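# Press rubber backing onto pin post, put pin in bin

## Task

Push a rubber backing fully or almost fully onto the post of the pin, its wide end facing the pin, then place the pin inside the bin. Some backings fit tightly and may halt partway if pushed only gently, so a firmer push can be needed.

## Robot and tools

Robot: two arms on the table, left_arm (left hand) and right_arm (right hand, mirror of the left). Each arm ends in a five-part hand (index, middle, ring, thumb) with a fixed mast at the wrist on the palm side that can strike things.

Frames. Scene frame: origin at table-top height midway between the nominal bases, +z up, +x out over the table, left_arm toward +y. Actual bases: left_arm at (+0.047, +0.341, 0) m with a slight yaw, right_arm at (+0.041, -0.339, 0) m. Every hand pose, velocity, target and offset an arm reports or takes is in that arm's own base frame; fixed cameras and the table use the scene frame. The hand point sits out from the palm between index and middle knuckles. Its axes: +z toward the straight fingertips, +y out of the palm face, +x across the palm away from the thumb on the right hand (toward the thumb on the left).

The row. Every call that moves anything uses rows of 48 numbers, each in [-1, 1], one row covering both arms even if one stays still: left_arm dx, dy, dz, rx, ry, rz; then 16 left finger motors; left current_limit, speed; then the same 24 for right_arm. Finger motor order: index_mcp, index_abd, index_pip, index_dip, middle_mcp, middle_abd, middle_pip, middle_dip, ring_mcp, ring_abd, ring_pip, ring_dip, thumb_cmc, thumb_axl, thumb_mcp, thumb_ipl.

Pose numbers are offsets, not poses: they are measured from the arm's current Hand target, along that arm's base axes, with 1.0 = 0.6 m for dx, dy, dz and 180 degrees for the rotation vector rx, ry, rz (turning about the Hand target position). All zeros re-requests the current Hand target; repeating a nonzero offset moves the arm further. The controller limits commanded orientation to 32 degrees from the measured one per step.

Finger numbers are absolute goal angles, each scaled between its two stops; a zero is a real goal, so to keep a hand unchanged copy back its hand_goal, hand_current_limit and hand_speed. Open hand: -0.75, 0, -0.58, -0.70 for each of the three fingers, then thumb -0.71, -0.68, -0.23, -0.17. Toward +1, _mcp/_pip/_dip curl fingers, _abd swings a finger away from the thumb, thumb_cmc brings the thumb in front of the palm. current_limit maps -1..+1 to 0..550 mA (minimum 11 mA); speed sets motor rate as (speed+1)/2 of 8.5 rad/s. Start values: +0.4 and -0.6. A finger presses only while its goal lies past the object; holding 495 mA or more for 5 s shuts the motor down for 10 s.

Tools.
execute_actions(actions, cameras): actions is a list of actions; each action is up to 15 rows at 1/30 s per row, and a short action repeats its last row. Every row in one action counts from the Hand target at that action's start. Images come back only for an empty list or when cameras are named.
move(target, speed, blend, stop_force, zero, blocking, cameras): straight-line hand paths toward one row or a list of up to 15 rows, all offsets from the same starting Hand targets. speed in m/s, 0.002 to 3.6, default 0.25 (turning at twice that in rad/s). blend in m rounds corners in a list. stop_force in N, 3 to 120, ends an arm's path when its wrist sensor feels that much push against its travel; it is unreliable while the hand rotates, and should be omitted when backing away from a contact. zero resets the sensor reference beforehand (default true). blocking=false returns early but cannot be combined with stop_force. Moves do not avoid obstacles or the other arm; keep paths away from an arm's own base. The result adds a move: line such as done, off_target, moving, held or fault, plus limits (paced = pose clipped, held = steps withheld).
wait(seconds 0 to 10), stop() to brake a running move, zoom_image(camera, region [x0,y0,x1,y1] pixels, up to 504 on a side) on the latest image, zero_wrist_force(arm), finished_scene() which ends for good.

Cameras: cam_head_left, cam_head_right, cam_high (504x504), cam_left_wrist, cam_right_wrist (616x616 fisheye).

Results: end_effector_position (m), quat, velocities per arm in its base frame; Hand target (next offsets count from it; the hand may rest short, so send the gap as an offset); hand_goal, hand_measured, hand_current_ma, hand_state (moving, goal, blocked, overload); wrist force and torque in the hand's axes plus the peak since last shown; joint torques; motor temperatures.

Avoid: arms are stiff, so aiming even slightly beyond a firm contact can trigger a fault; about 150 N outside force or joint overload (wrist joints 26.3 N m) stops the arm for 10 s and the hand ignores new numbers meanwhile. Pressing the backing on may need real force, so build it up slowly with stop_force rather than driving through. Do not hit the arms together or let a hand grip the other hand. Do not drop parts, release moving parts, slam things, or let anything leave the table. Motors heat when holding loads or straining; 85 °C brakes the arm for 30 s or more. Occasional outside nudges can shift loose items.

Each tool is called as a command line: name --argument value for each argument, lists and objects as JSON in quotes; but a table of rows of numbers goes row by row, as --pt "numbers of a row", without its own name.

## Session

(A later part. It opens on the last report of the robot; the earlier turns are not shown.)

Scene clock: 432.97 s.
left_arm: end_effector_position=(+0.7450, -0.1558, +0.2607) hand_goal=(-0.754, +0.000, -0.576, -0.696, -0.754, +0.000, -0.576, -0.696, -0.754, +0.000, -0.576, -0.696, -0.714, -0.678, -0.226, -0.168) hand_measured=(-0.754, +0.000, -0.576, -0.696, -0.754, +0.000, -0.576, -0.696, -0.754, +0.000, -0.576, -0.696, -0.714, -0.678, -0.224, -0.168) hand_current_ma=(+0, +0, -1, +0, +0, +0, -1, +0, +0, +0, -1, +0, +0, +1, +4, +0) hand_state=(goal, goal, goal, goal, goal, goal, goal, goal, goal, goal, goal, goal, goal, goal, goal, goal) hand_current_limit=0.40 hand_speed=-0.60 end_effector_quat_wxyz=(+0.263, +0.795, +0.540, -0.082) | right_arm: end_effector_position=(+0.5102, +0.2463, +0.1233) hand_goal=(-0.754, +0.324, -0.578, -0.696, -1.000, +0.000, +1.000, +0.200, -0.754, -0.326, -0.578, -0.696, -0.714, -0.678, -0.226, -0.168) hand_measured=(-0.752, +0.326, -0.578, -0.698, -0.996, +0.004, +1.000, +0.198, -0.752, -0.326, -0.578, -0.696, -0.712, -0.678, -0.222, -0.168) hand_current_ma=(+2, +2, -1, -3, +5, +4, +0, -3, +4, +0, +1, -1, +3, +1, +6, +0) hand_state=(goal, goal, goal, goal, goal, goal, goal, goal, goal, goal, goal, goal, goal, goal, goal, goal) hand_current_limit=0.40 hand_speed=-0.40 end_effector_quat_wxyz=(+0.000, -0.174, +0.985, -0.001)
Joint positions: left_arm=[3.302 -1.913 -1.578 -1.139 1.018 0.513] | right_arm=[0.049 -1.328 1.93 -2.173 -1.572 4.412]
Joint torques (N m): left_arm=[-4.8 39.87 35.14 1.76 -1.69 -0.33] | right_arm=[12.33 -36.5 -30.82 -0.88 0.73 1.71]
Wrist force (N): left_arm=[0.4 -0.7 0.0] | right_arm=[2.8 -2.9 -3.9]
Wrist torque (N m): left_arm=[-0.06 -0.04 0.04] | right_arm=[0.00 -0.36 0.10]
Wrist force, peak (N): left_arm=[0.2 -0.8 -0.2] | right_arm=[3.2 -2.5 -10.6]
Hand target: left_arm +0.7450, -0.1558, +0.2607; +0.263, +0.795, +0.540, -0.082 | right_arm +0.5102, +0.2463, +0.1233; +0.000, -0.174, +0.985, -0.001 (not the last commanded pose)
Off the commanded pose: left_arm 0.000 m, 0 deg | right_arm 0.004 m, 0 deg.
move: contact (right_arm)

execute_actions --actions '[]' --cameras '["cam_right_wrist"]'

zoom_image --camera "cam_right_wrist" --region '[296, 190, 336, 230]'

Scene clock: 434.50 s.
left_arm: end_effector_position=(+0.7450, -0.1558, +0.2607) hand_goal=(-0.754, +0.000, -0.576, -0.696, -0.754, +0.000, -0.576, -0.696, -0.754, +0.000, -0.576, -0.696, -0.714, -0.678, -0.226, -0.168) hand_measured=(-0.754, +0.000, -0.576, -0.696, -0.754, +0.000, -0.576, -0.696, -0.754, +0.000, -0.576, -0.696, -0.714, -0.678, -0.224, -0.168) hand_current_ma=(+0, +0, -1, +0, +0, +0, -1, +0, +0, +0, -1, +0, +0, +1, +4, +0) hand_state=(goal, goal, goal, goal, goal, goal, goal, goal, goal, goal, goal, goal, goal, goal, goal, goal) hand_current_limit=0.40 hand_speed=-0.60 end_effector_quat_wxyz=(+0.263, +0.795, +0.540, -0.082) | right_arm: end_effector_position=(+0.5102, +0.2463, +0.1233) hand_goal=(-0.754, +0.324, -0.578, -0.696, -1.000, +0.000, +1.000, +0.200, -0.754, -0.326, -0.578, -0.696, -0.714, -0.678, -0.226, -0.168) hand_measured=(-0.752, +0.326, -0.578, -0.698, -0.996, +0.004, +1.000, +0.198, -0.752, -0.326, -0.578, -0.696, -0.712, -0.678, -0.222, -0.168) hand_current_ma=(+2, +2, -1, -3, +5, +4, +0, -3, +4, +0, +1, -1, +3, +1, +6, +0) hand_state=(goal, goal, goal, goal, goal, goal, goal, goal, goal, goal, goal, goal, goal, goal, goal, goal) hand_current_limit=0.40 hand_speed=-0.40 end_effector_quat_wxyz=(+0.000, -0.174, +0.985, -0.001)
Joint positions: left_arm=[3.302 -1.913 -1.578 -1.139 1.018 0.513] | right_arm=[0.049 -1.328 1.93 -2.173 -1.572 4.412]
Joint velocities: within noise
Joint torques (N m): left_arm=[-4.68 39.7 35.21 1.78 -1.8 -0.35] | right_arm=[11.93 -36.95 -31.7 -2.08 0.62 1.52]
Motor temperatures (°C): left_arm=[27 27 33 40 41 38] | right_arm=[37 33 36 38 41 40]
Wrist force (N): left_arm=[0.2 -0.5 -0.2] | right_arm=[2.9 -2.7 -3.9]
Wrist torque (N m): left_arm=[-0.01 -0.02 0.02] | right_arm=[0.00 -0.38 0.10]
Wrist force, peak (N): left_arm=[0.2 -0.8 0.0] | right_arm=[3.0 -2.9 -4.2]
Hand target: left_arm +0.7450, -0.1558, +0.2607; +0.263, +0.795, +0.540, -0.082 | right_arm +0.5102, +0.2463, +0.1233; +0.000, -0.174, +0.985, -0.001 (not the last commanded pose)
Off the commanded pose: left_arm 0.000 m, 0 deg | right_arm 0.004 m, 0 deg.
camera_calibration:
cam_right_wrist: T_world_to_cam=[[0.519335, 0.854571, -0.000240596, -0.443298], [0.489071, -0.296985, 0.820128, -0.344767], [0.700786, -0.426039, -0.57218, -0.0643376], [0, 0, 0, 1]] pos_world=[0.443922, 0.249028, 0.245834]
Images, in order (width x height): cam_right_wrist 616x616.

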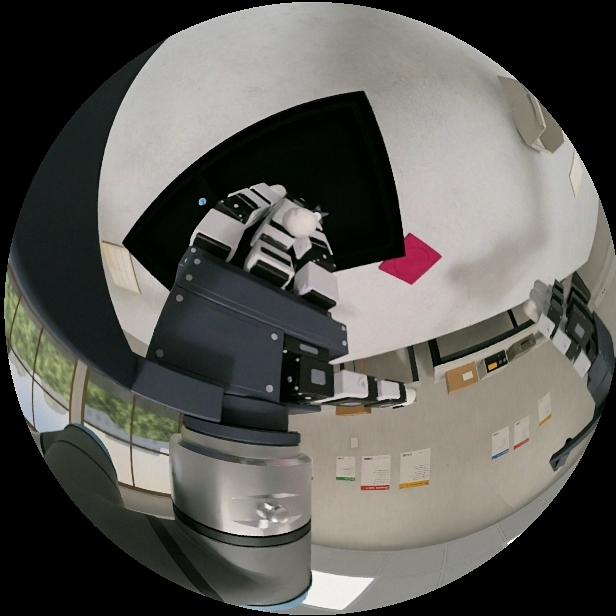

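Scaled by 12.600 from the camera's 616x616 image, which has a finer 880x880 frame.

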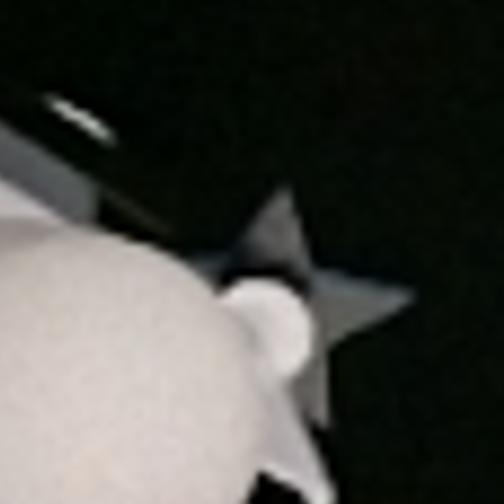

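move --pt "0 0 0 0 0 0 -0.754 0 -0.576 -0.696 -0.754 0 -0.576 -0.696 -0.754 0 -0.576 -0.696 -0.714 -0.678 -0.226 -0.168 0.4 -0.6 0 0 0.0283 0 0 0 -0.753 0.325 -0.577 -0.696 -1 0 1 0.2 -0.753 -0.325 -0.577 -0.696 -0.714 -0.678 -0.226 -0.168 0.4 -0.4" --pt "0 0 0 0 0 0 -0.754 0 -0.576 -0.696 -0.754 0 -0.576 -0.696 -0.754 0 -0.576 -0.696 -0.714 -0.678 -0.226 -0.168 0.4 -0.6 0.054 0.02025 0.0283 0 0 0 -0.753 0.325 -0.577 -0.696 -1 0 1 0.2 -0.753 -0.325 -0.577 -0.696 -0.714 -0.678 -0.226 -0.168 0.4 -0.4" --pt "0 0 0 0 0 0 -0.754 0 -0.576 -0.696 -0.754 0 -0.576 -0.696 -0.754 0 -0.576 -0.696 -0.714 -0.678 -0.226 -0.168 0.4 -0.6 0.054 0.02025 0.02167 0 0 0 -0.753 0.325 -0.577 -0.696 -1 0 1 0.2 -0.753 -0.325 -0.577 -0.696 -0.714 -0.678 -0.226 -0.168 0.4 -0.4" --speed '[0.06,0.06,0.02]' --blend '[0.005,0.003,0]' --cameras '["cam_high","cam_right_wrist"]'

zoom_image --camera "cam_high" --region '[205, 335, 245, 375]'

zoom_image --camera "cam_right_wrist" --region '[260, 170, 320, 230]'

Scene clock: 436.60 s.
left_arm: end_effector_position=(+0.7450, -0.1558, +0.2607) hand_goal=(-0.754, +0.000, -0.576, -0.696, -0.754, +0.000, -0.576, -0.696, -0.754, +0.000, -0.576, -0.696, -0.714, -0.678, -0.226, -0.168) hand_measured=(-0.754, +0.000, -0.576, -0.696, -0.754, +0.000, -0.576, -0.696, -0.754, +0.000, -0.576, -0.696, -0.714, -0.678, -0.224, -0.168) hand_current_ma=(+0, +0, -1, +0, +0, +0, -1, +0, +0, +0, -1, +0, +0, +1, +4, +0) hand_state=(goal, goal, goal, goal, goal, goal, goal, goal, goal, goal, goal, goal, goal, goal, goal, goal) hand_current_limit=0.40 hand_speed=-0.60 end_effector_quat_wxyz=(+0.263, +0.795, +0.540, -0.082) | right_arm: end_effector_position=(+0.5426, +0.2585, +0.1364) hand_goal=(-0.754, +0.324, -0.578, -0.696, -1.000, +0.000, +1.000, +0.200, -0.754, -0.326, -0.578, -0.696, -0.714, -0.678, -0.226, -0.168) hand_measured=(-0.752, +0.326, -0.578, -0.698, -0.996, +0.004, +1.000, +0.198, -0.752, -0.326, -0.578, -0.696, -0.712, -0.678, -0.222, -0.168) hand_current_ma=(+2, +1, -1, -3, +5, +4, +0, -3, +4, +1, +1, -1, +3, +1, +6, +0) hand_state=(goal, goal, goal, goal, goal, goal, goal, goal, goal, goal, goal, goal, goal, goal, goal, goal) hand_current_limit=0.40 hand_speed=-0.40 end_effector_quat_wxyz=(+0.000, -0.174, +0.985, -0.001)
Joint positions: left_arm=[3.302 -1.913 -1.578 -1.139 1.018 0.513] | right_arm=[0.068 -1.272 1.815 -2.114 -1.572 4.431]
Joint torques (N m): left_arm=[-4.58 39.96 35.44 1.87 -1.63 -0.31] | right_arm=[12.67 -25.63 -34.57 -4.43 -1.16 1.77]
Wrist force (N): left_arm=[0.1 -0.6 -0.2] | right_arm=[2.9 -2.8 -0.3]
Wrist torque (N m): left_arm=[-0.02 -0.01 0.01] | right_arm=[-0.29 -0.40 0.10]
Wrist force, peak (N): left_arm=[0.3 -0.9 0.0] | right_arm=[3.1 -2.8 -4.0]
Hand target: left_arm +0.7450, -0.1558, +0.2607; +0.263, +0.795, +0.540, -0.082 | right_arm +0.5426, +0.2585, +0.1363; +0.000, -0.174, +0.985, -0.001
Off the commanded pose: left_arm 0.000 m, 0 deg | right_arm 0.000 m, 0 deg.
move: done; blend cut to 0.002 m at target 2
camera_calibration:
cam_right_wrist: T_world_to_cam=[[0.519335, 0.854571, -0.000240596, -0.470495], [0.489071, -0.296985, 0.820128, -0.367684], [0.700786, -0.426039, -0.57218, -0.0742797], [0, 0, 0, 1]] pos_world=[0.476222, 0.261228, 0.258934]
Images, in order (width x height): cam_high 504x504, cam_right_wrist 616x616.

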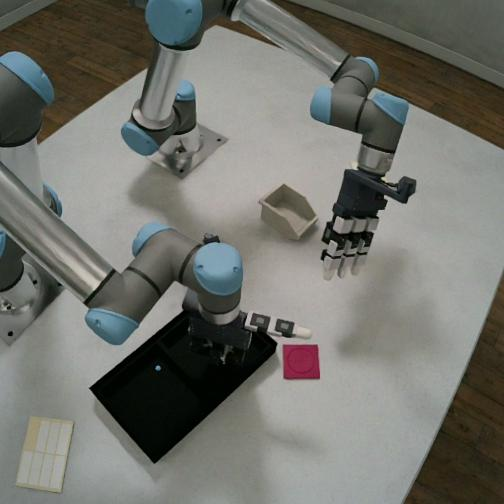

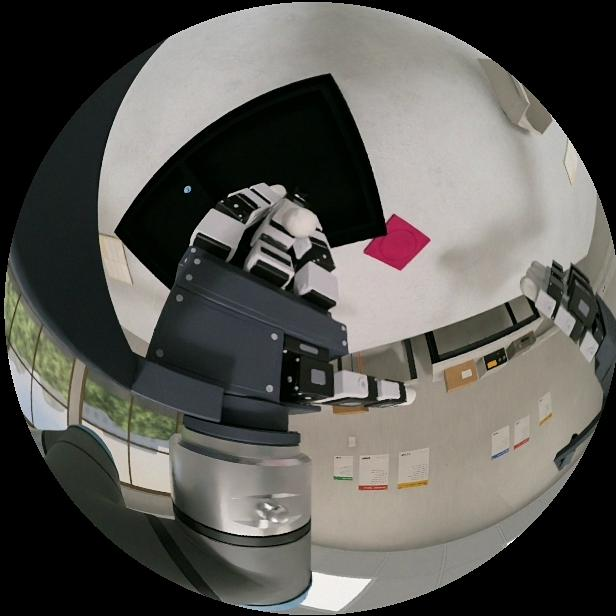

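Scaled by 12.600 from the camera's 504x504 image, which has a finer 720x720 frame.

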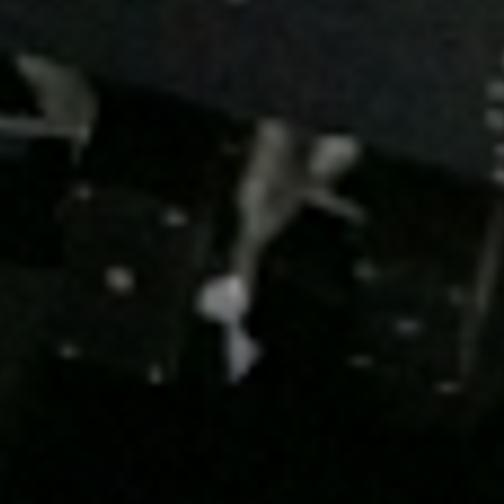

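Scaled by 8.400 from the camera's 616x616 image, which has a finer 880x880 frame.

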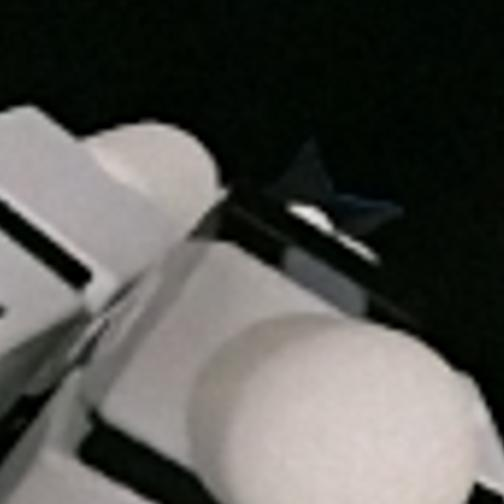

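zoom_image --camera "cam_high" --region '[180, 310, 280, 410]'

zoom_image --camera "cam_right_wrist" --region '[280, 170, 330, 220]'

Scaled by 5.040 from the camera's 504x504 image, which has a finer 720x720 frame.

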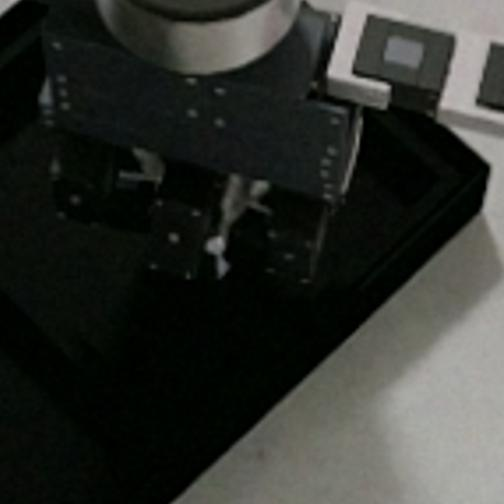

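Scaled by 10.080 from the camera's 616x616 image, which has a finer 880x880 frame.

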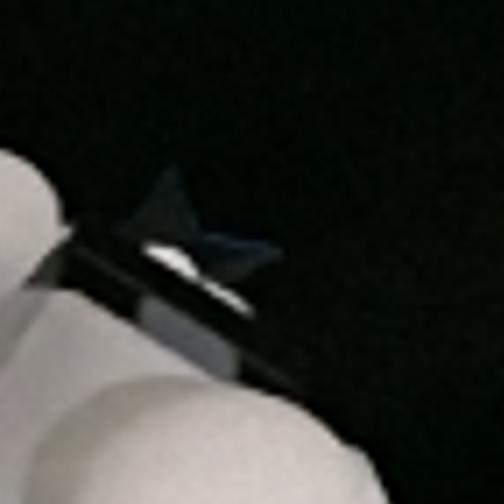

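zoom_image --camera "cam_high" --region '[212, 344, 236, 368]'

Scaled by 21.000 from the camera's 504x504 image, which has a finer 720x720 frame.

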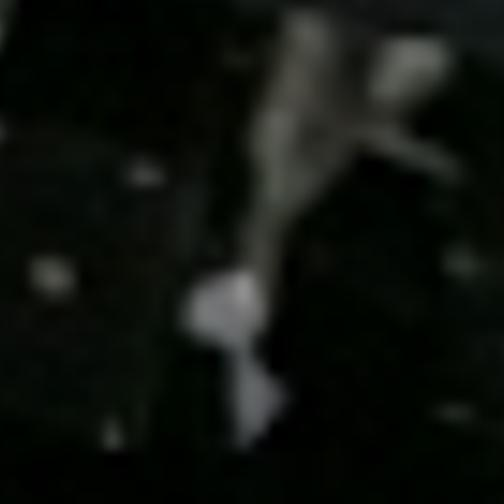

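move --pt "0 0 0 0 0 0 -0.754 0 -0.576 -0.696 -0.754 0 -0.576 -0.696 -0.754 0 -0.576 -0.696 -0.714 -0.678 -0.226 -0.168 0.4 -0.6 0 0 0.025 0 0 0 -0.753 0.325 -0.577 -0.696 -1 0 1 0.2 -0.753 -0.325 -0.577 -0.696 -0.714 -0.678 -0.226 -0.168 0.4 -0.4" --pt "0 0 0 0 0 0 -0.754 0 -0.576 -0.696 -0.754 0 -0.576 -0.696 -0.754 0 -0.576 -0.696 -0.714 -0.678 -0.226 -0.168 0.4 -0.6 -0.054 -0.0203 0.025 0 0 0 -0.753 0.325 -0.577 -0.696 -1 0 1 0.2 -0.753 -0.325 -0.577 -0.696 -0.714 -0.678 -0.226 -0.168 0.4 -0.4" --speed 0.1 --blend '[0.005,0]' --cameras '["cam_high","cam_right_wrist"]'

zoom_image --camera "cam_high" --region '[205, 335, 245, 375]'

zoom_image --camera "cam_right_wrist" --region '[300, 185, 345, 230]'

Scene clock: 442.20 s.
left_arm: end_effector_position=(+0.7450, -0.1558, +0.2607) hand_goal=(-0.754, +0.000, -0.576, -0.696, -0.754, +0.000, -0.576, -0.696, -0.754, +0.000, -0.576, -0.696, -0.714, -0.678, -0.226, -0.168) hand_measured=(-0.754, +0.000, -0.576, -0.696, -0.754, +0.000, -0.576, -0.696, -0.754, +0.000, -0.576, -0.696, -0.714, -0.678, -0.224, -0.168) hand_current_ma=(+0, +0, -1, +0, +0, +0, -1, +0, +0, +0, -1, +0, +0, +1, +4, +0) hand_state=(goal, goal, goal, goal, goal, goal, goal, goal, goal, goal, goal, goal, goal, goal, goal, goal) hand_current_limit=0.40 hand_speed=-0.60 end_effector_quat_wxyz=(+0.263, +0.795, +0.540, -0.082) | right_arm: end_effector_position=(+0.5103, +0.2463, +0.1513) hand_goal=(-0.754, +0.324, -0.578, -0.696, -1.000, +0.000, +1.000, +0.200, -0.754, -0.326, -0.578, -0.696, -0.714, -0.678, -0.226, -0.168) hand_measured=(-0.752, +0.326, -0.578, -0.698, -0.996, +0.004, +1.000, +0.198, -0.752, -0.326, -0.578, -0.696, -0.712, -0.678, -0.222, -0.168) hand_current_ma=(+2, +1, -1, -3, +5, +4, +0, -3, +4, +1, +1, -1, +3, +1, +6, +0) hand_state=(goal, goal, goal, goal, goal, goal, goal, goal, goal, goal, goal, goal, goal, goal, goal, goal) hand_current_limit=0.40 hand_speed=-0.40 end_effector_quat_wxyz=(+0.000, -0.174, +0.985, -0.001)
Joint positions: left_arm=[3.302 -1.913 -1.578 -1.139 1.018 0.513] | right_arm=[0.049 -1.365 1.894 -2.099 -1.572 4.412]
Joint torques (N m): left_arm=[-5.08 39.56 35.5 1.8 -1.66 -0.29] | right_arm=[-11 -36.35 -7.82 -4.16 0.99 -1.52]
Wrist force (N): left_arm=[0.1 -0.5 -0.1] | right_arm=[2.9 -2.6 -0.5]
Wrist torque (N m): left_arm=[-0.03 -0.01 0.01] | right_arm=[-0.26 -0.40 0.21]
Wrist force, peak (N): left_arm=[0.3 -0.7 -0.5] | right_arm=[3.4 -2.9 -0.1]
Hand target: left_arm +0.7450, -0.1558, +0.2607; +0.263, +0.795, +0.540, -0.082 | right_arm +0.5102, +0.2463, +0.1513; +0.000, -0.174, +0.985, -0.001
Off the commanded pose: left_arm 0.000 m, 0 deg | right_arm 0.000 m, 0 deg.
move: done
camera_calibration:
cam_right_wrist: T_world_to_cam=[[0.519335, 0.854571, -0.000240596, -0.443291], [0.489071, -0.296985, 0.820128, -0.367731], [0.700786, -0.426039, -0.57218, -0.0483165], [0, 0, 0, 1]] pos_world=[0.443922, 0.249028, 0.273834]
Images, in order (width x height): cam_high 504x504, cam_right_wrist 616x616.

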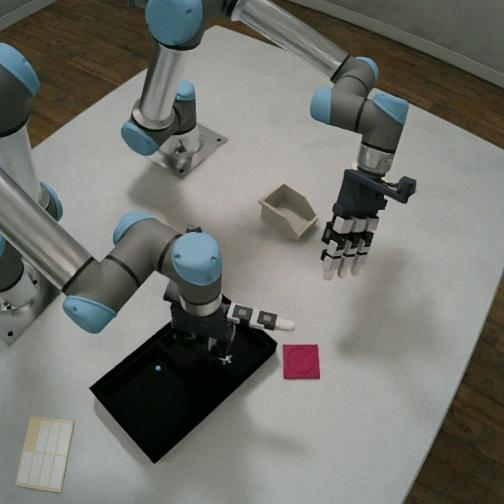

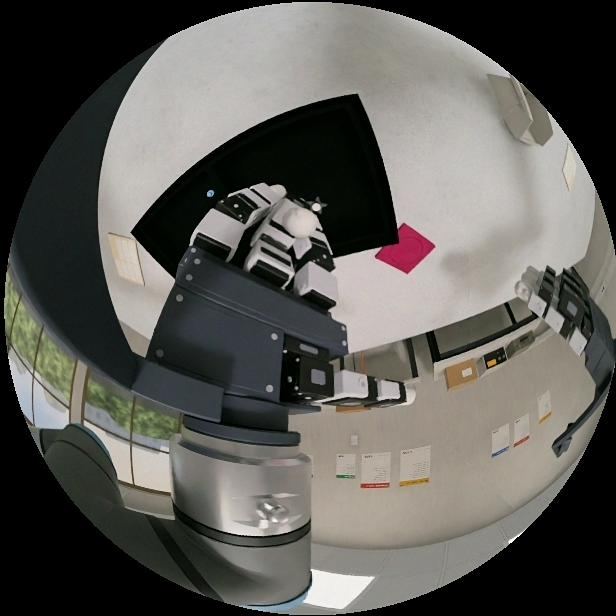

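Scaled by 12.600 from the camera's 504x504 image, which has a finer 720x720 frame.

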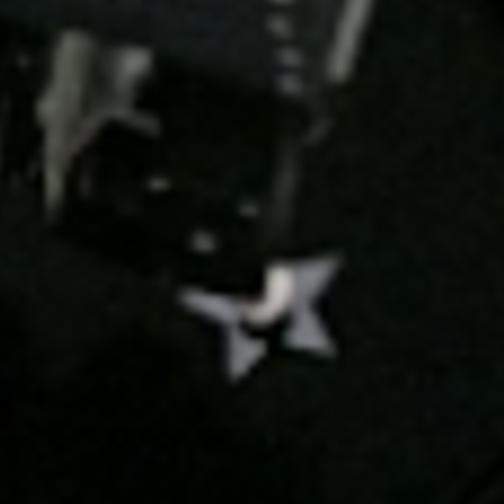

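Scaled by 11.200 from the camera's 616x616 image, which has a finer 880x880 frame.

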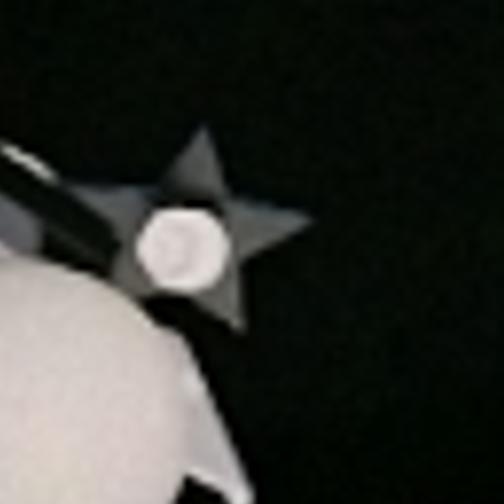

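zoom_image --camera "cam_right_wrist" --region '[306, 197, 326, 217]'

zoom_image --camera "cam_high" --region '[216, 350, 236, 370]'

Scaled by 25.200 from the camera's 616x616 image, which has a finer 880x880 frame.

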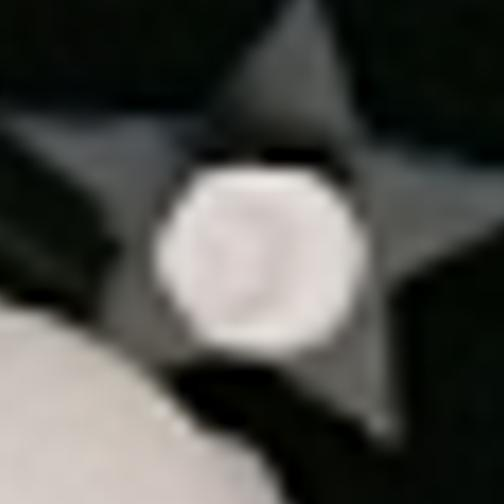

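Scaled by 25.200 from the camera's 504x504 image, which has a finer 720x720 frame.

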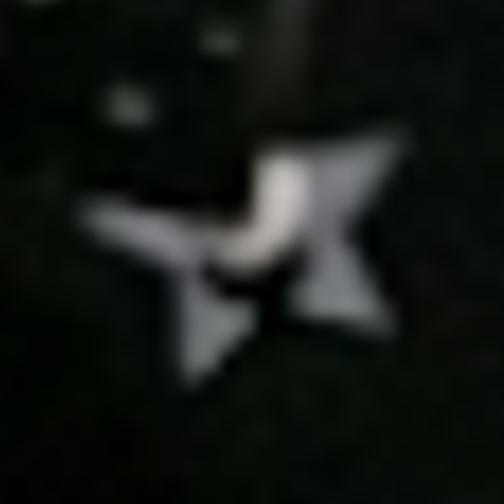

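move --pt "0 0 0 0 0 0 -0.754 0 -0.576 -0.696 -0.754 0 -0.576 -0.696 -0.754 0 -0.576 -0.696 -0.714 -0.678 -0.226 -0.168 0.4 -0.6 0.10295 0.0195 0 0 0 -0.1111 -0.753 0.345 -0.577 -0.696 -1 0 1 0.2 -0.753 -0.345 -0.577 -0.696 -0.714 -0.678 -0.226 -0.168 0.4 -0.4" --pt "0 0 0 0 0 0 -0.754 0 -0.576 -0.696 -0.754 0 -0.576 -0.696 -0.754 0 -0.576 -0.696 -0.714 -0.678 -0.226 -0.168 0.4 -0.6 0.10295 0.0195 -0.0245 0 0 -0.1111 -0.753 0.345 -0.577 -0.696 -1 0 1 0.2 -0.753 -0.345 -0.577 -0.696 -0.714 -0.678 -0.226 -0.168 0.4 -0.4" --speed '[0.15,0.03]' --blend '[0.005,0]' --cameras '["cam_high","cam_right_wrist"]'

zoom_image --camera "cam_high" --region '[205, 335, 245, 375]'

zoom_image --camera "cam_right_wrist" --region '[240, 160, 320, 240]'

Scene clock: 448.23 s.
left_arm: end_effector_position=(+0.7450, -0.1558, +0.2607) hand_goal=(-0.754, +0.000, -0.576, -0.696, -0.754, +0.000, -0.576, -0.696, -0.754, +0.000, -0.576, -0.696, -0.714, -0.678, -0.226, -0.168) hand_measured=(-0.754, +0.000, -0.576, -0.696, -0.754, +0.000, -0.576, -0.696, -0.754, +0.000, -0.576, -0.696, -0.714, -0.678, -0.224, -0.168) hand_current_ma=(+0, +0, -1, +0, +0, +0, -1, +0, +0, +0, -1, +0, +0, +1, +4, +0) hand_state=(goal, goal, goal, goal, goal, goal, goal, goal, goal, goal, goal, goal, goal, goal, goal, goal) hand_current_limit=0.40 hand_speed=-0.60 end_effector_quat_wxyz=(+0.263, +0.795, +0.540, -0.082) | right_arm: end_effector_position=(+0.5720, +0.2580, +0.1367) hand_goal=(-0.754, +0.344, -0.578, -0.696, -1.000, +0.000, +1.000, +0.200, -0.754, -0.346, -0.578, -0.696, -0.714, -0.678, -0.226, -0.168) hand_measured=(-0.752, +0.338, -0.578, -0.698, -0.996, +0.004, +1.000, +0.198, -0.752, -0.340, -0.578, -0.696, -0.712, -0.678, -0.222, -0.168) hand_current_ma=(+2, -8, -1, -3, +5, +4, +0, -3, +4, +8, +1, -1, +3, +1, +6, +0) hand_state=(goal, goal, goal, goal, goal, goal, goal, goal, goal, goal, goal, goal, goal, goal, goal, goal) hand_current_limit=0.40 hand_speed=-0.40 end_effector_quat_wxyz=(+0.000, +0.000, +1.000, -0.001)
Joint positions: left_arm=[3.302 -1.913 -1.578 -1.139 1.018 0.513] | right_arm=[0.072 -1.273 1.815 -2.113 -1.572 4.784]
Joint torques (N m): left_arm=[-5.15 39.5 35.25 1.74 -1.57 -0.21] | right_arm=[13.04 -24.65 -7.57 -4.37 -1.18 1.66]
Wrist force (N): left_arm=[0.3 -0.5 -0.1] | right_arm=[2.7 -3.0 -0.5]
Wrist torque (N m): left_arm=[-0.02 -0.04 0.03] | right_arm=[-0.30 -0.36 0.08]
Wrist force, peak (N): left_arm=[0.3 -0.8 -0.3] | right_arm=[3.0 -3.2 -0.5]
Hand target: left_arm +0.7450, -0.1558, +0.2607; +0.263, +0.795, +0.540, -0.082 | right_arm +0.5720, +0.2580, +0.1366; +0.000, +0.000, +1.000, -0.001
Off the commanded pose: left_arm 0.000 m, 0 deg | right_arm 0.000 m, 0 deg.
move: done
camera_calibration:
cam_right_wrist: T_world_to_cam=[[0.780274, 0.625438, -0.000246653, -0.575523], [0.358009, -0.446316, 0.820141, -0.268981], [0.512837, -0.640023, -0.572162, 0.0677662], [0, 0, 0, 1]] pos_world=[0.510611, 0.283275, 0.259234]
Images, in order (width x height): cam_high 504x504, cam_right_wrist 616x616.

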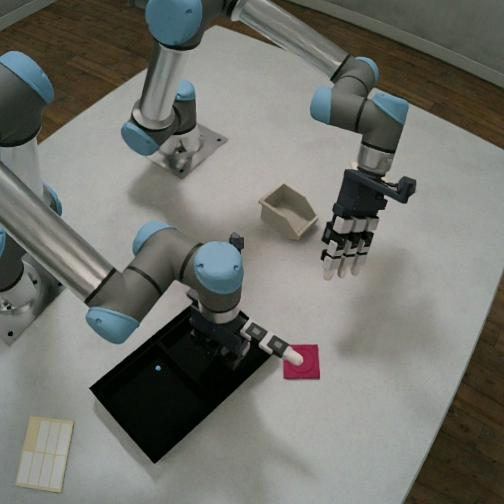

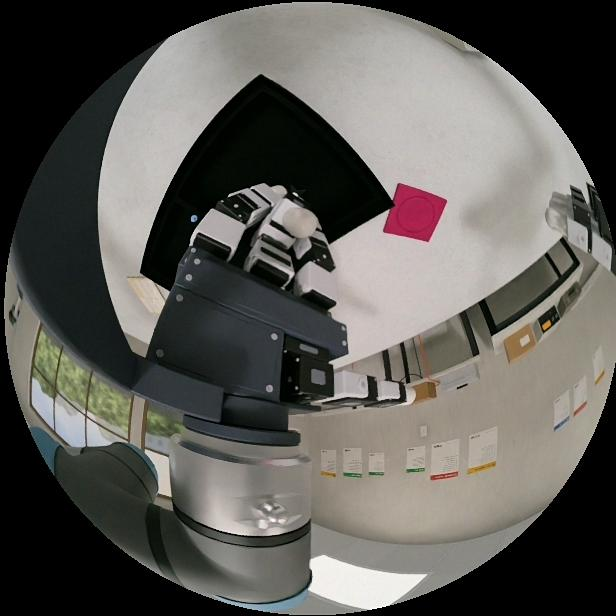

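Scaled by 12.600 from the camera's 504x504 image, which has a finer 720x720 frame.

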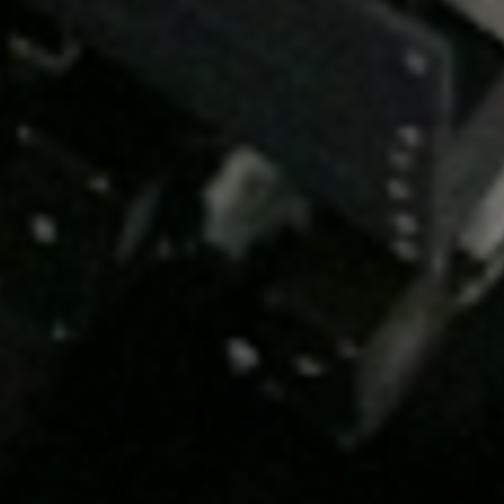

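Scaled by 6.300 from the camera's 616x616 image, which has a finer 880x880 frame.

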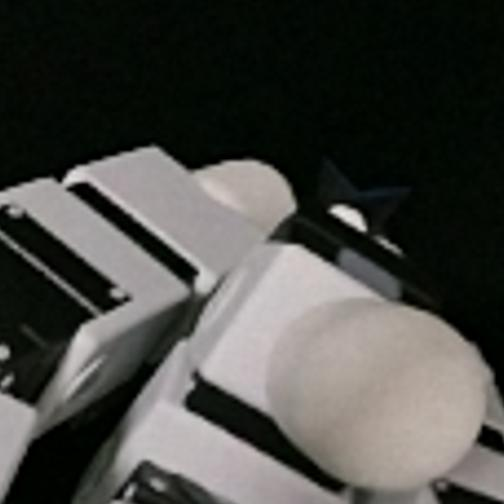

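zero_wrist_force --arm "right_arm"

move --target '[0,0,0,0,0,0,-0.754,0,-0.576,-0.696,-0.754,0,-0.576,-0.696,-0.754,0,-0.576,-0.696,-0.714,-0.678,-0.226,-0.168,0.4,-0.6,0,0,-0.0067,0,0,0,-0.753,0.345,-0.577,-0.696,-1,0,1,0.2,-0.753,-0.345,-0.577,-0.696,-0.714,-0.678,-0.226,-0.168,0.4,-0.4]' --speed 0.01

Wrist force sensor zeroed.

Scene clock: 449.33 s.
left_arm: end_effector_position=(+0.7450, -0.1558, +0.2607) hand_goal=(-0.754, +0.000, -0.576, -0.696, -0.754, +0.000, -0.576, -0.696, -0.754, +0.000, -0.576, -0.696, -0.714, -0.678, -0.226, -0.168) hand_measured=(-0.754, +0.000, -0.576, -0.696, -0.754, +0.000, -0.576, -0.696, -0.754, +0.000, -0.576, -0.696, -0.714, -0.678, -0.224, -0.168) hand_current_ma=(+0, +0, -1, +0, +0, +0, -1, +0, +0, +0, -1, +0, +0, +1, +4, +0) hand_state=(goal, goal, goal, goal, goal, goal, goal, goal, goal, goal, goal, goal, goal, goal, goal, goal) hand_current_limit=0.40 hand_speed=-0.60 end_effector_quat_wxyz=(+0.263, +0.795, +0.540, -0.082) | right_arm: end_effector_position=(+0.5720, +0.2580, +0.1326) hand_goal=(-0.754, +0.344, -0.578, -0.696, -1.000, +0.000, +1.000, +0.200, -0.754, -0.346, -0.578, -0.696, -0.714, -0.678, -0.226, -0.168) hand_measured=(-0.752, +0.338, -0.578, -0.698, -0.996, +0.004, +1.000, +0.198, -0.752, -0.340, -0.578, -0.696, -0.712, -0.678, -0.222, -0.168) hand_current_ma=(+2, -8, -1, -3, +5, +4, +0, -3, +4, +8, +1, -1, +3, +1, +6, +0) hand_state=(goal, goal, goal, goal, goal, goal, goal, goal, goal, goal, goal, goal, goal, goal, goal, goal) hand_current_limit=0.40 hand_speed=-0.40 end_effector_quat_wxyz=(+0.000, +0.000, +1.000, -0.001)
Joint positions: left_arm=[3.302 -1.913 -1.578 -1.139 1.018 0.513] | right_arm=[0.072 -1.268 1.82 -2.123 -1.572 4.784]
Joint torques (N m): left_arm=[-5.64 39.88 34.92 1.75 -1.54 -0.2] | right_arm=[11.76 -26.75 -5.74 -4.28 0.06 1.5]
Wrist force (N, zeroed by zero_wrist_force on right_arm): left_arm=[0.2 -0.5 -0.1] | right_arm=[0.1 0.1 -0.2]
Wrist torque (N m, zeroed by zero_wrist_force on right_arm): left_arm=[-0.02 -0.03 0.02] | right_arm=[0.04 -0.02 0.01]
Wrist force, peak (N, zeroed by zero_wrist_force on right_arm): left_arm=[0.2 -0.8 -0.2] | right_arm=[0.4 0.5 -0.1]
Hand target: left_arm +0.7450, -0.1558, +0.2607; +0.263, +0.795, +0.540, -0.082 | right_arm +0.5720, +0.2580, +0.1326; +0.000, +0.000, +1.000, -0.001
Off the commanded pose: left_arm 0.000 m, 0 deg | right_arm 0.000 m, 0 deg.
move: done

move --target '[0,0,0,0,0,0,-0.754,0,-0.576,-0.696,-0.754,0,-0.576,-0.696,-0.754,0,-0.576,-0.696,-0.714,-0.678,-0.226,-0.168,0.4,-0.6,0.0015,0,-0.002,0,0,0,-0.753,0.345,-0.577,-0.696,-1,0,1,0.2,-0.753,-0.345,-0.577,-0.696,-0.714,-0.678,-0.226,-0.168,0.4,-0.4]' --speed 0.01

move --target '[0,0,0,0,0,0,-0.754,0,-0.576,-0.696,-0.754,0,-0.576,-0.696,-0.754,0,-0.576,-0.696,-0.714,-0.678,-0.226,-0.168,0.4,-0.6,0.0016,0,-0.0017,0,0,0,-0.753,0.345,-0.577,-0.696,-1,0,1,0.2,-0.753,-0.345,-0.577,-0.696,-0.714,-0.678,-0.226,-0.168,0.4,-0.4]' --speed 0.01

Scene clock: 450.40 s.
left_arm: end_effector_position=(+0.7450, -0.1558, +0.2607) hand_goal=(-0.754, +0.000, -0.576, -0.696, -0.754, +0.000, -0.576, -0.696, -0.754, +0.000, -0.576, -0.696, -0.714, -0.678, -0.226, -0.168) hand_measured=(-0.754, +0.000, -0.576, -0.696, -0.754, +0.000, -0.576, -0.696, -0.754, +0.000, -0.576, -0.696, -0.714, -0.678, -0.224, -0.168) hand_current_ma=(+0, +0, -1, +0, +0, +0, -1, +0, +0, +0, -1, +0, +0, +1, +4, +0) hand_state=(goal, goal, goal, goal, goal, goal, goal, goal, goal, goal, goal, goal, goal, goal, goal, goal) hand_current_limit=0.40 hand_speed=-0.60 end_effector_quat_wxyz=(+0.263, +0.795, +0.540, -0.082) | right_arm: end_effector_position=(+0.5728, +0.2581, +0.1314) hand_goal=(-0.754, +0.344, -0.578, -0.696, -1.000, +0.000, +1.000, +0.200, -0.754, -0.346, -0.578, -0.696, -0.714, -0.678, -0.226, -0.168) hand_measured=(-0.752, +0.346, -0.578, -0.698, -0.996, +0.004, +1.000, +0.198, -0.752, -0.340, -0.578, -0.696, -0.712, -0.678, -0.222, -0.168) hand_current_ma=(+2, +1, -1, -3, +5, +4, +0, -3, +4, +8, +1, -1, +3, +1, +6, +0) hand_state=(goal, goal, goal, goal, goal, goal, goal, goal, goal, goal, goal, goal, goal, goal, goal, goal) hand_current_limit=0.40 hand_speed=-0.40 end_effector_quat_wxyz=(+0.000, +0.000, +1.000, -0.001)
Joint positions: left_arm=[3.302 -1.913 -1.578 -1.139 1.018 0.513] | right_arm=[0.072 -1.265 1.819 -2.126 -1.572 4.784]
Joint torques (N m): left_arm=[-5.11 39.69 35.04 1.81 -1.52 -0.37] | right_arm=[-4.14 -25.09 -33.72 -4.16 0.52 -1.13]
Wrist force (N, zeroed by zero_wrist_force on right_arm): left_arm=[0.4 -0.4 -0.1] | right_arm=[-0.1 0.0 -1.1]
Wrist torque (N m, zeroed by zero_wrist_force on right_arm): left_arm=[-0.01 -0.06 0.03] | right_arm=[0.10 0.00 -0.01]
Wrist force, peak (N, zeroed by zero_wrist_force on right_arm): left_arm=[0.2 -0.7 -0.4] | right_arm=[0.1 0.2 -1.2]
Hand target: left_arm +0.7450, -0.1558, +0.2607; +0.263, +0.795, +0.540, -0.082 | right_arm +0.5729, +0.2580, +0.1314; +0.000, +0.000, +1.000, -0.001
Off the commanded pose: left_arm 0.000 m, 0 deg | right_arm 0.000 m, 0 deg.
move: done

Scene clock: 451.10 s.
left_arm: end_effector_position=(+0.7450, -0.1558, +0.2607) hand_goal=(-0.754, +0.000, -0.576, -0.696, -0.754, +0.000, -0.576, -0.696, -0.754, +0.000, -0.576, -0.696, -0.714, -0.678, -0.226, -0.168) hand_measured=(-0.754, +0.000, -0.576, -0.696, -0.754, +0.000, -0.576, -0.696, -0.754, +0.000, -0.576, -0.696, -0.714, -0.678, -0.224, -0.168) hand_current_ma=(+0, +0, -1, +0, +0, +0, -1, +0, +0, +0, -1, +0, +0, +1, +4, +0) hand_state=(goal, goal, goal, goal, goal, goal, goal, goal, goal, goal, goal, goal, goal, goal, goal, goal) hand_current_limit=0.40 hand_speed=-0.60 end_effector_quat_wxyz=(+0.263, +0.795, +0.540, -0.082) | right_arm: end_effector_position=(+0.5738, +0.2580, +0.1304) hand_goal=(-0.754, +0.344, -0.578, -0.696, -1.000, +0.000, +1.000, +0.200, -0.754, -0.346, -0.578, -0.696, -0.714, -0.678, -0.226, -0.168) hand_measured=(-0.752, +0.356, -0.578, -0.698, -0.996, +0.004, +1.000, +0.198, -0.752, -0.340, -0.578, -0.696, -0.712, -0.678, -0.222, -0.168) hand_current_ma=(+2, +22, -1, -3, +5, +4, +0, -3, +4, +8, +1, -1, +3, +1, +6, +0) hand_state=(goal, goal, goal, goal, goal, goal, goal, goal, goal, goal, goal, goal, goal, goal, goal, goal) hand_current_limit=0.40 hand_speed=-0.40 end_effector_quat_wxyz=(+0.000, +0.000, +1.000, -0.001)
Joint positions: left_arm=[3.302 -1.913 -1.578 -1.139 1.018 0.513] | right_arm=[0.072 -1.261 1.818 -2.127 -1.572 4.784]
Joint torques (N m): left_arm=[-4.57 39.39 35.29 1.89 -1.47 -0.25] | right_arm=[-10.76 -22.42 -30.86 -3.35 0.65 -1.41]
Wrist force (N, zeroed by zero_wrist_force on right_arm): left_arm=[-0.1 -0.5 0.0] | right_arm=[-1.0 0.0 -5.7]
Wrist torque (N m, zeroed by zero_wrist_force on right_arm): left_arm=[-0.02 0.01 -0.01] | right_arm=[0.44 -0.10 -0.07]
Wrist force, peak (N, zeroed by zero_wrist_force on right_arm): left_arm=[0.3 -0.7 0.0] | right_arm=[-1.0 0.0 -5.7]
Hand target: left_arm +0.7450, -0.1558, +0.2607; +0.263, +0.795, +0.540, -0.082 | right_arm +0.5738, +0.2580, +0.1303; +0.000, +0.000, +1.000, -0.001
Off the commanded pose: left_arm 0.000 m, 0 deg | right_arm 0.000 m, 0 deg.
move: done

move --target '[0,0,0,0,0,0,-0.754,0,-0.576,-0.696,-0.754,0,-0.576,-0.696,-0.754,0,-0.576,-0.696,-0.714,-0.678,-0.226,-0.168,0.4,-0.6,0.0018,0,-0.0017,0,0,0,-0.753,0.345,-0.577,-0.696,-1,0,1,0.2,-0.753,-0.345,-0.577,-0.696,-0.714,-0.678,-0.226,-0.168,0.4,-0.4]' --speed 0.01 --cameras '["cam_right_wrist","cam_high"]'

zoom_image --camera "cam_right_wrist" --region '[270, 170, 320, 220]'

zoom_image --camera "cam_high" --region '[211, 345, 241, 375]'

Scene clock: 452.63 s.
left_arm: end_effector_position=(+0.7450, -0.1558, +0.2607) hand_goal=(-0.754, +0.000, -0.576, -0.696, -0.754, +0.000, -0.576, -0.696, -0.754, +0.000, -0.576, -0.696, -0.714, -0.678, -0.226, -0.168) hand_measured=(-0.754, +0.000, -0.576, -0.696, -0.754, +0.000, -0.576, -0.696, -0.754, +0.000, -0.576, -0.696, -0.714, -0.678, -0.224, -0.168) hand_current_ma=(+0, +0, -1, +0, +0, +0, -1, +0, +0, +0, -1, +0, +0, +1, +4, +0) hand_state=(goal, goal, goal, goal, goal, goal, goal, goal, goal, goal, goal, goal, goal, goal, goal, goal) hand_current_limit=0.40 hand_speed=-0.60 end_effector_quat_wxyz=(+0.263, +0.795, +0.540, -0.082) | right_arm: end_effector_position=(+0.5749, +0.2580, +0.1294) hand_goal=(-0.754, +0.344, -0.578, -0.696, -1.000, +0.000, +1.000, +0.200, -0.754, -0.346, -0.578, -0.696, -0.714, -0.678, -0.226, -0.168) hand_measured=(-0.752, +0.368, -0.578, -0.698, -0.996, +0.004, +1.000, +0.198, -0.752, -0.340, -0.578, -0.696, -0.712, -0.678, -0.222, -0.168) hand_current_ma=(+2, +51, -1, -3, +5, +4, +0, -3, +4, +8, +1, -1, +3, +1, +6, +0) hand_state=(goal, blocked, goal, goal, goal, goal, goal, goal, goal, goal, goal, goal, goal, goal, goal, goal) hand_current_limit=0.40 hand_speed=-0.40 end_effector_quat_wxyz=(+0.000, +0.000, +1.000, -0.001)
Joint positions: left_arm=[3.302 -1.913 -1.578 -1.139 1.018 0.513] | right_arm=[0.072 -1.258 1.816 -2.129 -1.572 4.783]
Joint torques (N m): left_arm=[-5.45 39.18 34.75 1.73 -1.65 -0.13] | right_arm=[-10.31 -20.86 -27.15 -2.35 0.45 -1.44]
Wrist force (N, zeroed by zero_wrist_force on right_arm): left_arm=[0.2 -0.5 -0.2] | right_arm=[-3.0 -0.1 -11.3]
Wrist torque (N m, zeroed by zero_wrist_force on right_arm): left_arm=[-0.01 -0.03 0.02] | right_arm=[0.89 -0.17 -0.21]
Wrist force, peak (N, zeroed by zero_wrist_force on right_arm): left_arm=[0.3 -0.8 -0.3] | right_arm=[-3.0 -0.1 -11.3]
Hand target: left_arm +0.7450, -0.1558, +0.2607; +0.263, +0.795, +0.540, -0.082 | right_arm +0.5749, +0.2580, +0.1293; +0.000, +0.000, +1.000, -0.001
Off the commanded pose: left_arm 0.000 m, 0 deg | right_arm 0.000 m, 0 deg.
move: done
camera_calibration:
cam_right_wrist: T_world_to_cam=[[0.780257, 0.625459, -0.000150223, -0.57781], [0.357899, -0.44628, 0.820209, -0.264003], [0.51294, -0.640027, -0.572065, 0.0620261], [0, 0, 0, 1]] pos_world=[0.513511, 0.283275, 0.251934]
Images, in order (width x height): cam_high 504x504, cam_right_wrist 616x616.

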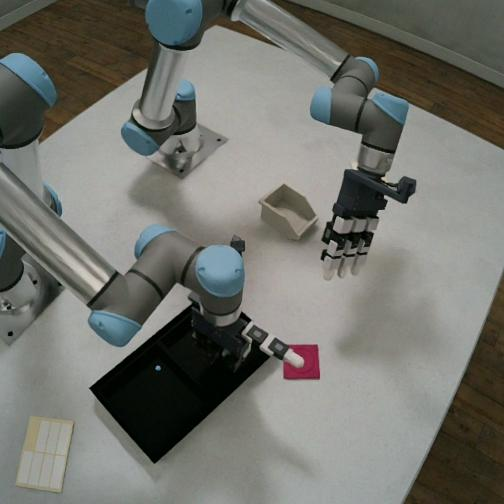

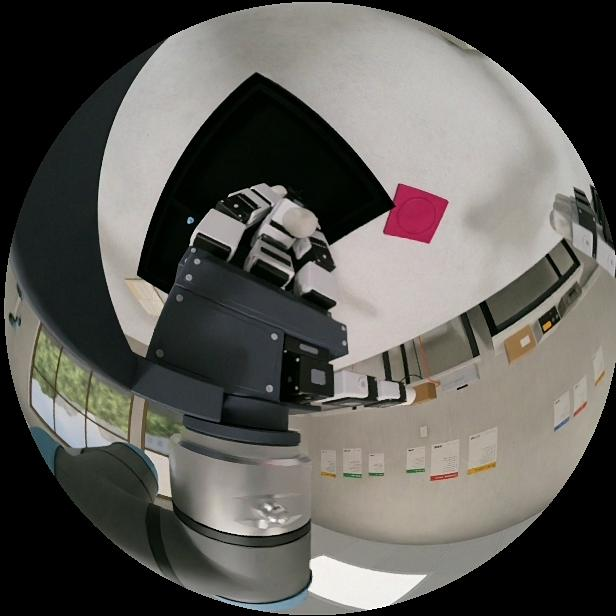

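Scaled by 10.080 from the camera's 616x616 image, which has a finer 880x880 frame.

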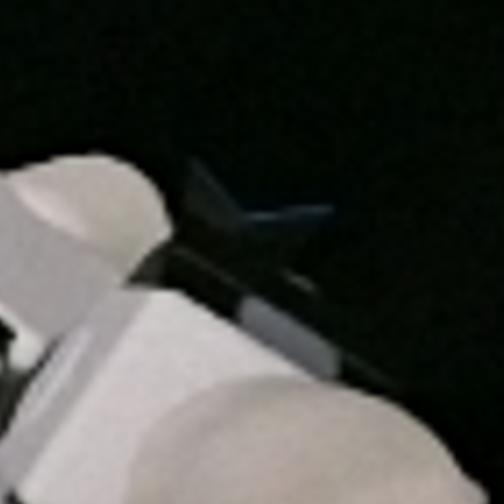

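Scaled by 16.800 from the camera's 504x504 image, which has a finer 720x720 frame.

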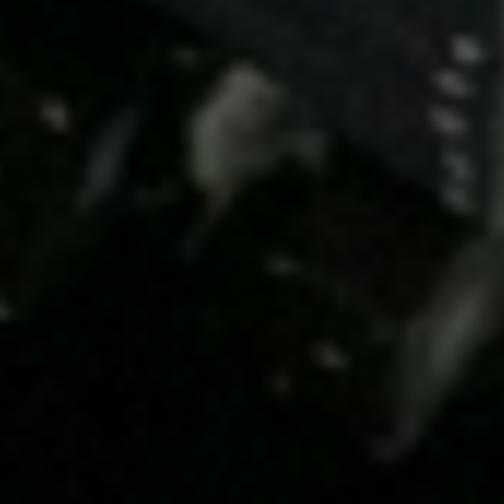

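move --target '[0,0,0,0,0,0,-0.754,0,-0.576,-0.696,-0.754,0,-0.576,-0.696,-0.754,0,-0.576,-0.696,-0.714,-0.678,-0.226,-0.168,0.4,-0.6,0,0,0,0,0,0,-0.753,0.345,-0.577,-0.696,-1,0,1,0.2,-0.753,-0.42,-0.577,-0.696,-0.714,-0.678,-0.226,-0.168,0.4,-0.9]' --speed 0.01

Scene clock: 453.87 s.
left_arm: end_effector_position=(+0.7450, -0.1558, +0.2607) hand_goal=(-0.754, +0.000, -0.576, -0.696, -0.754, +0.000, -0.576, -0.696, -0.754, +0.000, -0.576, -0.696, -0.714, -0.678, -0.226, -0.168) hand_measured=(-0.754, +0.000, -0.576, -0.696, -0.754, +0.000, -0.576, -0.696, -0.754, +0.000, -0.576, -0.696, -0.714, -0.678, -0.224, -0.168) hand_current_ma=(+0, +0, -1, +0, +0, +0, -1, +0, +0, +0, -1, +0, +0, +1, +4, +0) hand_state=(goal, goal, goal, goal, goal, goal, goal, goal, goal, goal, goal, goal, goal, goal, goal, goal) hand_current_limit=0.40 hand_speed=-0.60 end_effector_quat_wxyz=(+0.263, +0.795, +0.540, -0.082) | right_arm: end_effector_position=(+0.5749, +0.2580, +0.1293) hand_goal=(-0.754, +0.344, -0.578, -0.696, -1.000, +0.000, +1.000, +0.200, -0.754, -0.420, -0.578, -0.696, -0.714, -0.678, -0.226, -0.168) hand_measured=(-0.752, +0.368, -0.578, -0.698, -0.996, -0.002, +1.000, +0.198, -0.752, -0.384, -0.578, -0.696, -0.712, -0.678, -0.222, -0.168) hand_current_ma=(+2, +52, -1, -3, +5, -1, +0, -3, +4, +85, +1, -1, +3, +1, +6, +0) hand_state=(goal, blocked, goal, goal, goal, goal, goal, goal, goal, blocked, goal, goal, goal, goal, goal, goal) hand_current_limit=0.40 hand_speed=-0.90 end_effector_quat_wxyz=(+0.000, +0.000, +1.000, -0.001)
Joint positions: left_arm=[3.302 -1.913 -1.578 -1.139 1.018 0.513] | right_arm=[0.072 -1.258 1.816 -2.129 -1.572 4.783]
Joint torques (N m): left_arm=[-6.05 39.42 35.09 1.82 -1.56 -0.19] | right_arm=[-11.71 -18.84 -26.4 -2.37 0.54 -1.29]
Wrist force (N, zeroed by zero_wrist_force on right_arm): left_arm=[0.3 -0.6 -0.2] | right_arm=[-3.1 -0.1 -11.7]
Wrist torque (N m, zeroed by zero_wrist_force on right_arm): left_arm=[-0.02 -0.04 0.03] | right_arm=[0.95 -0.19 -0.21]
Wrist force, peak (N, zeroed by zero_wrist_force on right_arm): left_arm=[0.4 -0.7 -0.1] | right_arm=[-2.8 0.2 -12.3]
Hand target: left_arm +0.7450, -0.1558, +0.2607; +0.263, +0.795, +0.540, -0.082 | right_arm +0.5749, +0.2580, +0.1293; +0.000, +0.000, +1.000, -0.001
Off the commanded pose: left_arm 0.000 m, 0 deg | right_arm 0.000 m, 0 deg.
move: done

move --target '[0,0,0,0,0,0,-0.754,0,-0.576,-0.696,-0.754,0,-0.576,-0.696,-0.754,0,-0.576,-0.696,-0.714,-0.678,-0.226,-0.168,0.4,-0.6,0.0025,0,-0.0012,0,0,0,-0.753,0.345,-0.577,-0.696,-1,0,1,0.2,-0.753,-0.385,-0.577,-0.696,-0.714,-0.678,-0.226,-0.168,0.4,-0.4]' --speed 0.01

Scene clock: 455.80 s.
left_arm: end_effector_position=(+0.7450, -0.1558, +0.2607) hand_goal=(-0.754, +0.000, -0.576, -0.696, -0.754, +0.000, -0.576, -0.696, -0.754, +0.000, -0.576, -0.696, -0.714, -0.678, -0.226, -0.168) hand_measured=(-0.754, +0.000, -0.576, -0.696, -0.754, +0.000, -0.576, -0.696, -0.754, +0.000, -0.576, -0.696, -0.714, -0.678, -0.224, -0.168) hand_current_ma=(+0, +0, -1, +0, +0, +0, -1, +0, +0, +0, -1, +0, +0, +1, +4, +0) hand_state=(goal, goal, goal, goal, goal, goal, goal, goal, goal, goal, goal, goal, goal, goal, goal, goal) hand_current_limit=0.40 hand_speed=-0.60 end_effector_quat_wxyz=(+0.263, +0.795, +0.540, -0.082) | right_arm: end_effector_position=(+0.5764, +0.2580, +0.1286) hand_goal=(-0.754, +0.344, -0.578, -0.696, -1.000, +0.000, +1.000, +0.200, -0.754, -0.386, -0.578, -0.696, -0.714, -0.678, -0.226, -0.168) hand_measured=(-0.752, +0.378, -0.578, -0.698, -0.996, +0.000, +1.000, +0.198, -0.752, -0.376, -0.578, -0.696, -0.712, -0.678, -0.222, -0.168) hand_current_ma=(+2, +77, -1, -3, +5, +0, +0, -3, +4, +16, +1, -1, +3, +1, +6, +0) hand_state=(goal, blocked, goal, goal, goal, goal, goal, goal, goal, goal, goal, goal, goal, goal, goal, goal) hand_current_limit=0.40 hand_speed=-0.40 end_effector_quat_wxyz=(+0.000, +0.000, +1.000, -0.001)
Joint positions: left_arm=[3.302 -1.913 -1.578 -1.139 1.018 0.513] | right_arm=[0.071 -1.254 1.813 -2.13 -1.572 4.783]
Joint torques (N m): left_arm=[-5.89 38.98 35.47 1.8 -1.56 -0.17] | right_arm=[-11.42 -19.25 -27.73 -2.49 0.52 -1.47]
Wrist force (N, zeroed by zero_wrist_force on right_arm): left_arm=[0.2 -0.5 -0.1] | right_arm=[-2.2 0.2 -11.9]
Wrist torque (N m, zeroed by zero_wrist_force on right_arm): left_arm=[-0.02 -0.03 0.01] | right_arm=[1.00 -0.02 -0.12]
Wrist force, peak (N, zeroed by zero_wrist_force on right_arm): left_arm=[0.2 -0.8 -0.2] | right_arm=[-2.6 0.1 -12.8]
Hand target: left_arm +0.7450, -0.1558, +0.2607; +0.263, +0.795, +0.540, -0.082 | right_arm +0.5764, +0.2580, +0.1286; +0.000, +0.000, +1.000, -0.001
Off the commanded pose: left_arm 0.000 m, 0 deg | right_arm 0.000 m, 0 deg.
move: done

move --target '[0,0,0,0,0,0,-0.754,0,-0.576,-0.696,-0.754,0,-0.576,-0.696,-0.754,0,-0.576,-0.696,-0.714,-0.678,-0.226,-0.168,0.4,-0.6,0.003,0,-0.0025,0,0,0,-0.753,0.3,-0.577,-0.696,-1,0,1,0.2,-0.753,-0.375,-0.577,-0.696,-0.714,-0.678,-0.226,-0.168,0.4,-0.8]' --speed 0.01

Scene clock: 457.00 s.
left_arm: end_effector_position=(+0.7450, -0.1558, +0.2607) hand_goal=(-0.754, +0.000, -0.576, -0.696, -0.754, +0.000, -0.576, -0.696, -0.754, +0.000, -0.576, -0.696, -0.714, -0.678, -0.226, -0.168) hand_measured=(-0.754, +0.000, -0.576, -0.696, -0.754, +0.000, -0.576, -0.696, -0.754, +0.000, -0.576, -0.696, -0.714, -0.678, -0.224, -0.168) hand_current_ma=(+0, +0, -1, +0, +0, +0, -1, +0, +0, +0, -1, +0, +0, +1, +4, +0) hand_state=(goal, goal, goal, goal, goal, goal, goal, goal, goal, goal, goal, goal, goal, goal, goal, goal) hand_current_limit=0.40 hand_speed=-0.60 end_effector_quat_wxyz=(+0.263, +0.795, +0.540, -0.082) | right_arm: end_effector_position=(+0.5782, +0.2580, +0.1271) hand_goal=(-0.754, +0.300, -0.578, -0.696, -1.000, +0.000, +1.000, +0.200, -0.754, -0.376, -0.578, -0.696, -0.714, -0.678, -0.226, -0.168) hand_measured=(-0.752, +0.302, -0.578, -0.698, -0.996, +0.000, +1.000, +0.198, -0.752, -0.374, -0.578, -0.696, -0.712, -0.678, -0.222, -0.168) hand_current_ma=(+2, +2, -1, -3, +5, +0, +0, -3, +4, +2, +1, -1, +3, +1, +6, +0) hand_state=(goal, goal, goal, goal, goal, goal, goal, goal, goal, goal, goal, goal, goal, goal, goal, goal) hand_current_limit=0.40 hand_speed=-0.80 end_effector_quat_wxyz=(+0.000, +0.000, +1.000, -0.001)
Joint positions: left_arm=[3.302 -1.913 -1.578 -1.139 1.018 0.513] | right_arm=[0.071 -1.248 1.81 -2.132 -1.572 4.783]
Joint torques (N m): left_arm=[-5.42 39.13 34.76 1.81 -1.48 -0.26] | right_arm=[-11.49 -25.26 -32.67 -4.14 0.6 -1.37]
Wrist force (N, zeroed by zero_wrist_force on right_arm): left_arm=[0.1 -0.5 -0.2] | right_arm=[0.5 0.2 -1.0]
Wrist torque (N m, zeroed by zero_wrist_force on right_arm): left_arm=[-0.02 -0.01 0.00] | right_arm=[0.09 0.03 0.10]
Wrist force, peak (N, zeroed by zero_wrist_force on right_arm): left_arm=[0.1 -0.9 0.0] | right_arm=[-1.8 0.0 -12.6]
Hand target: left_arm +0.7450, -0.1558, +0.2607; +0.263, +0.795, +0.540, -0.082 | right_arm +0.5782, +0.2580, +0.1271; +0.000, +0.000, +1.000, -0.001
Off the commanded pose: left_arm 0.000 m, 0 deg | right_arm 0.000 m, 0 deg.
move: done


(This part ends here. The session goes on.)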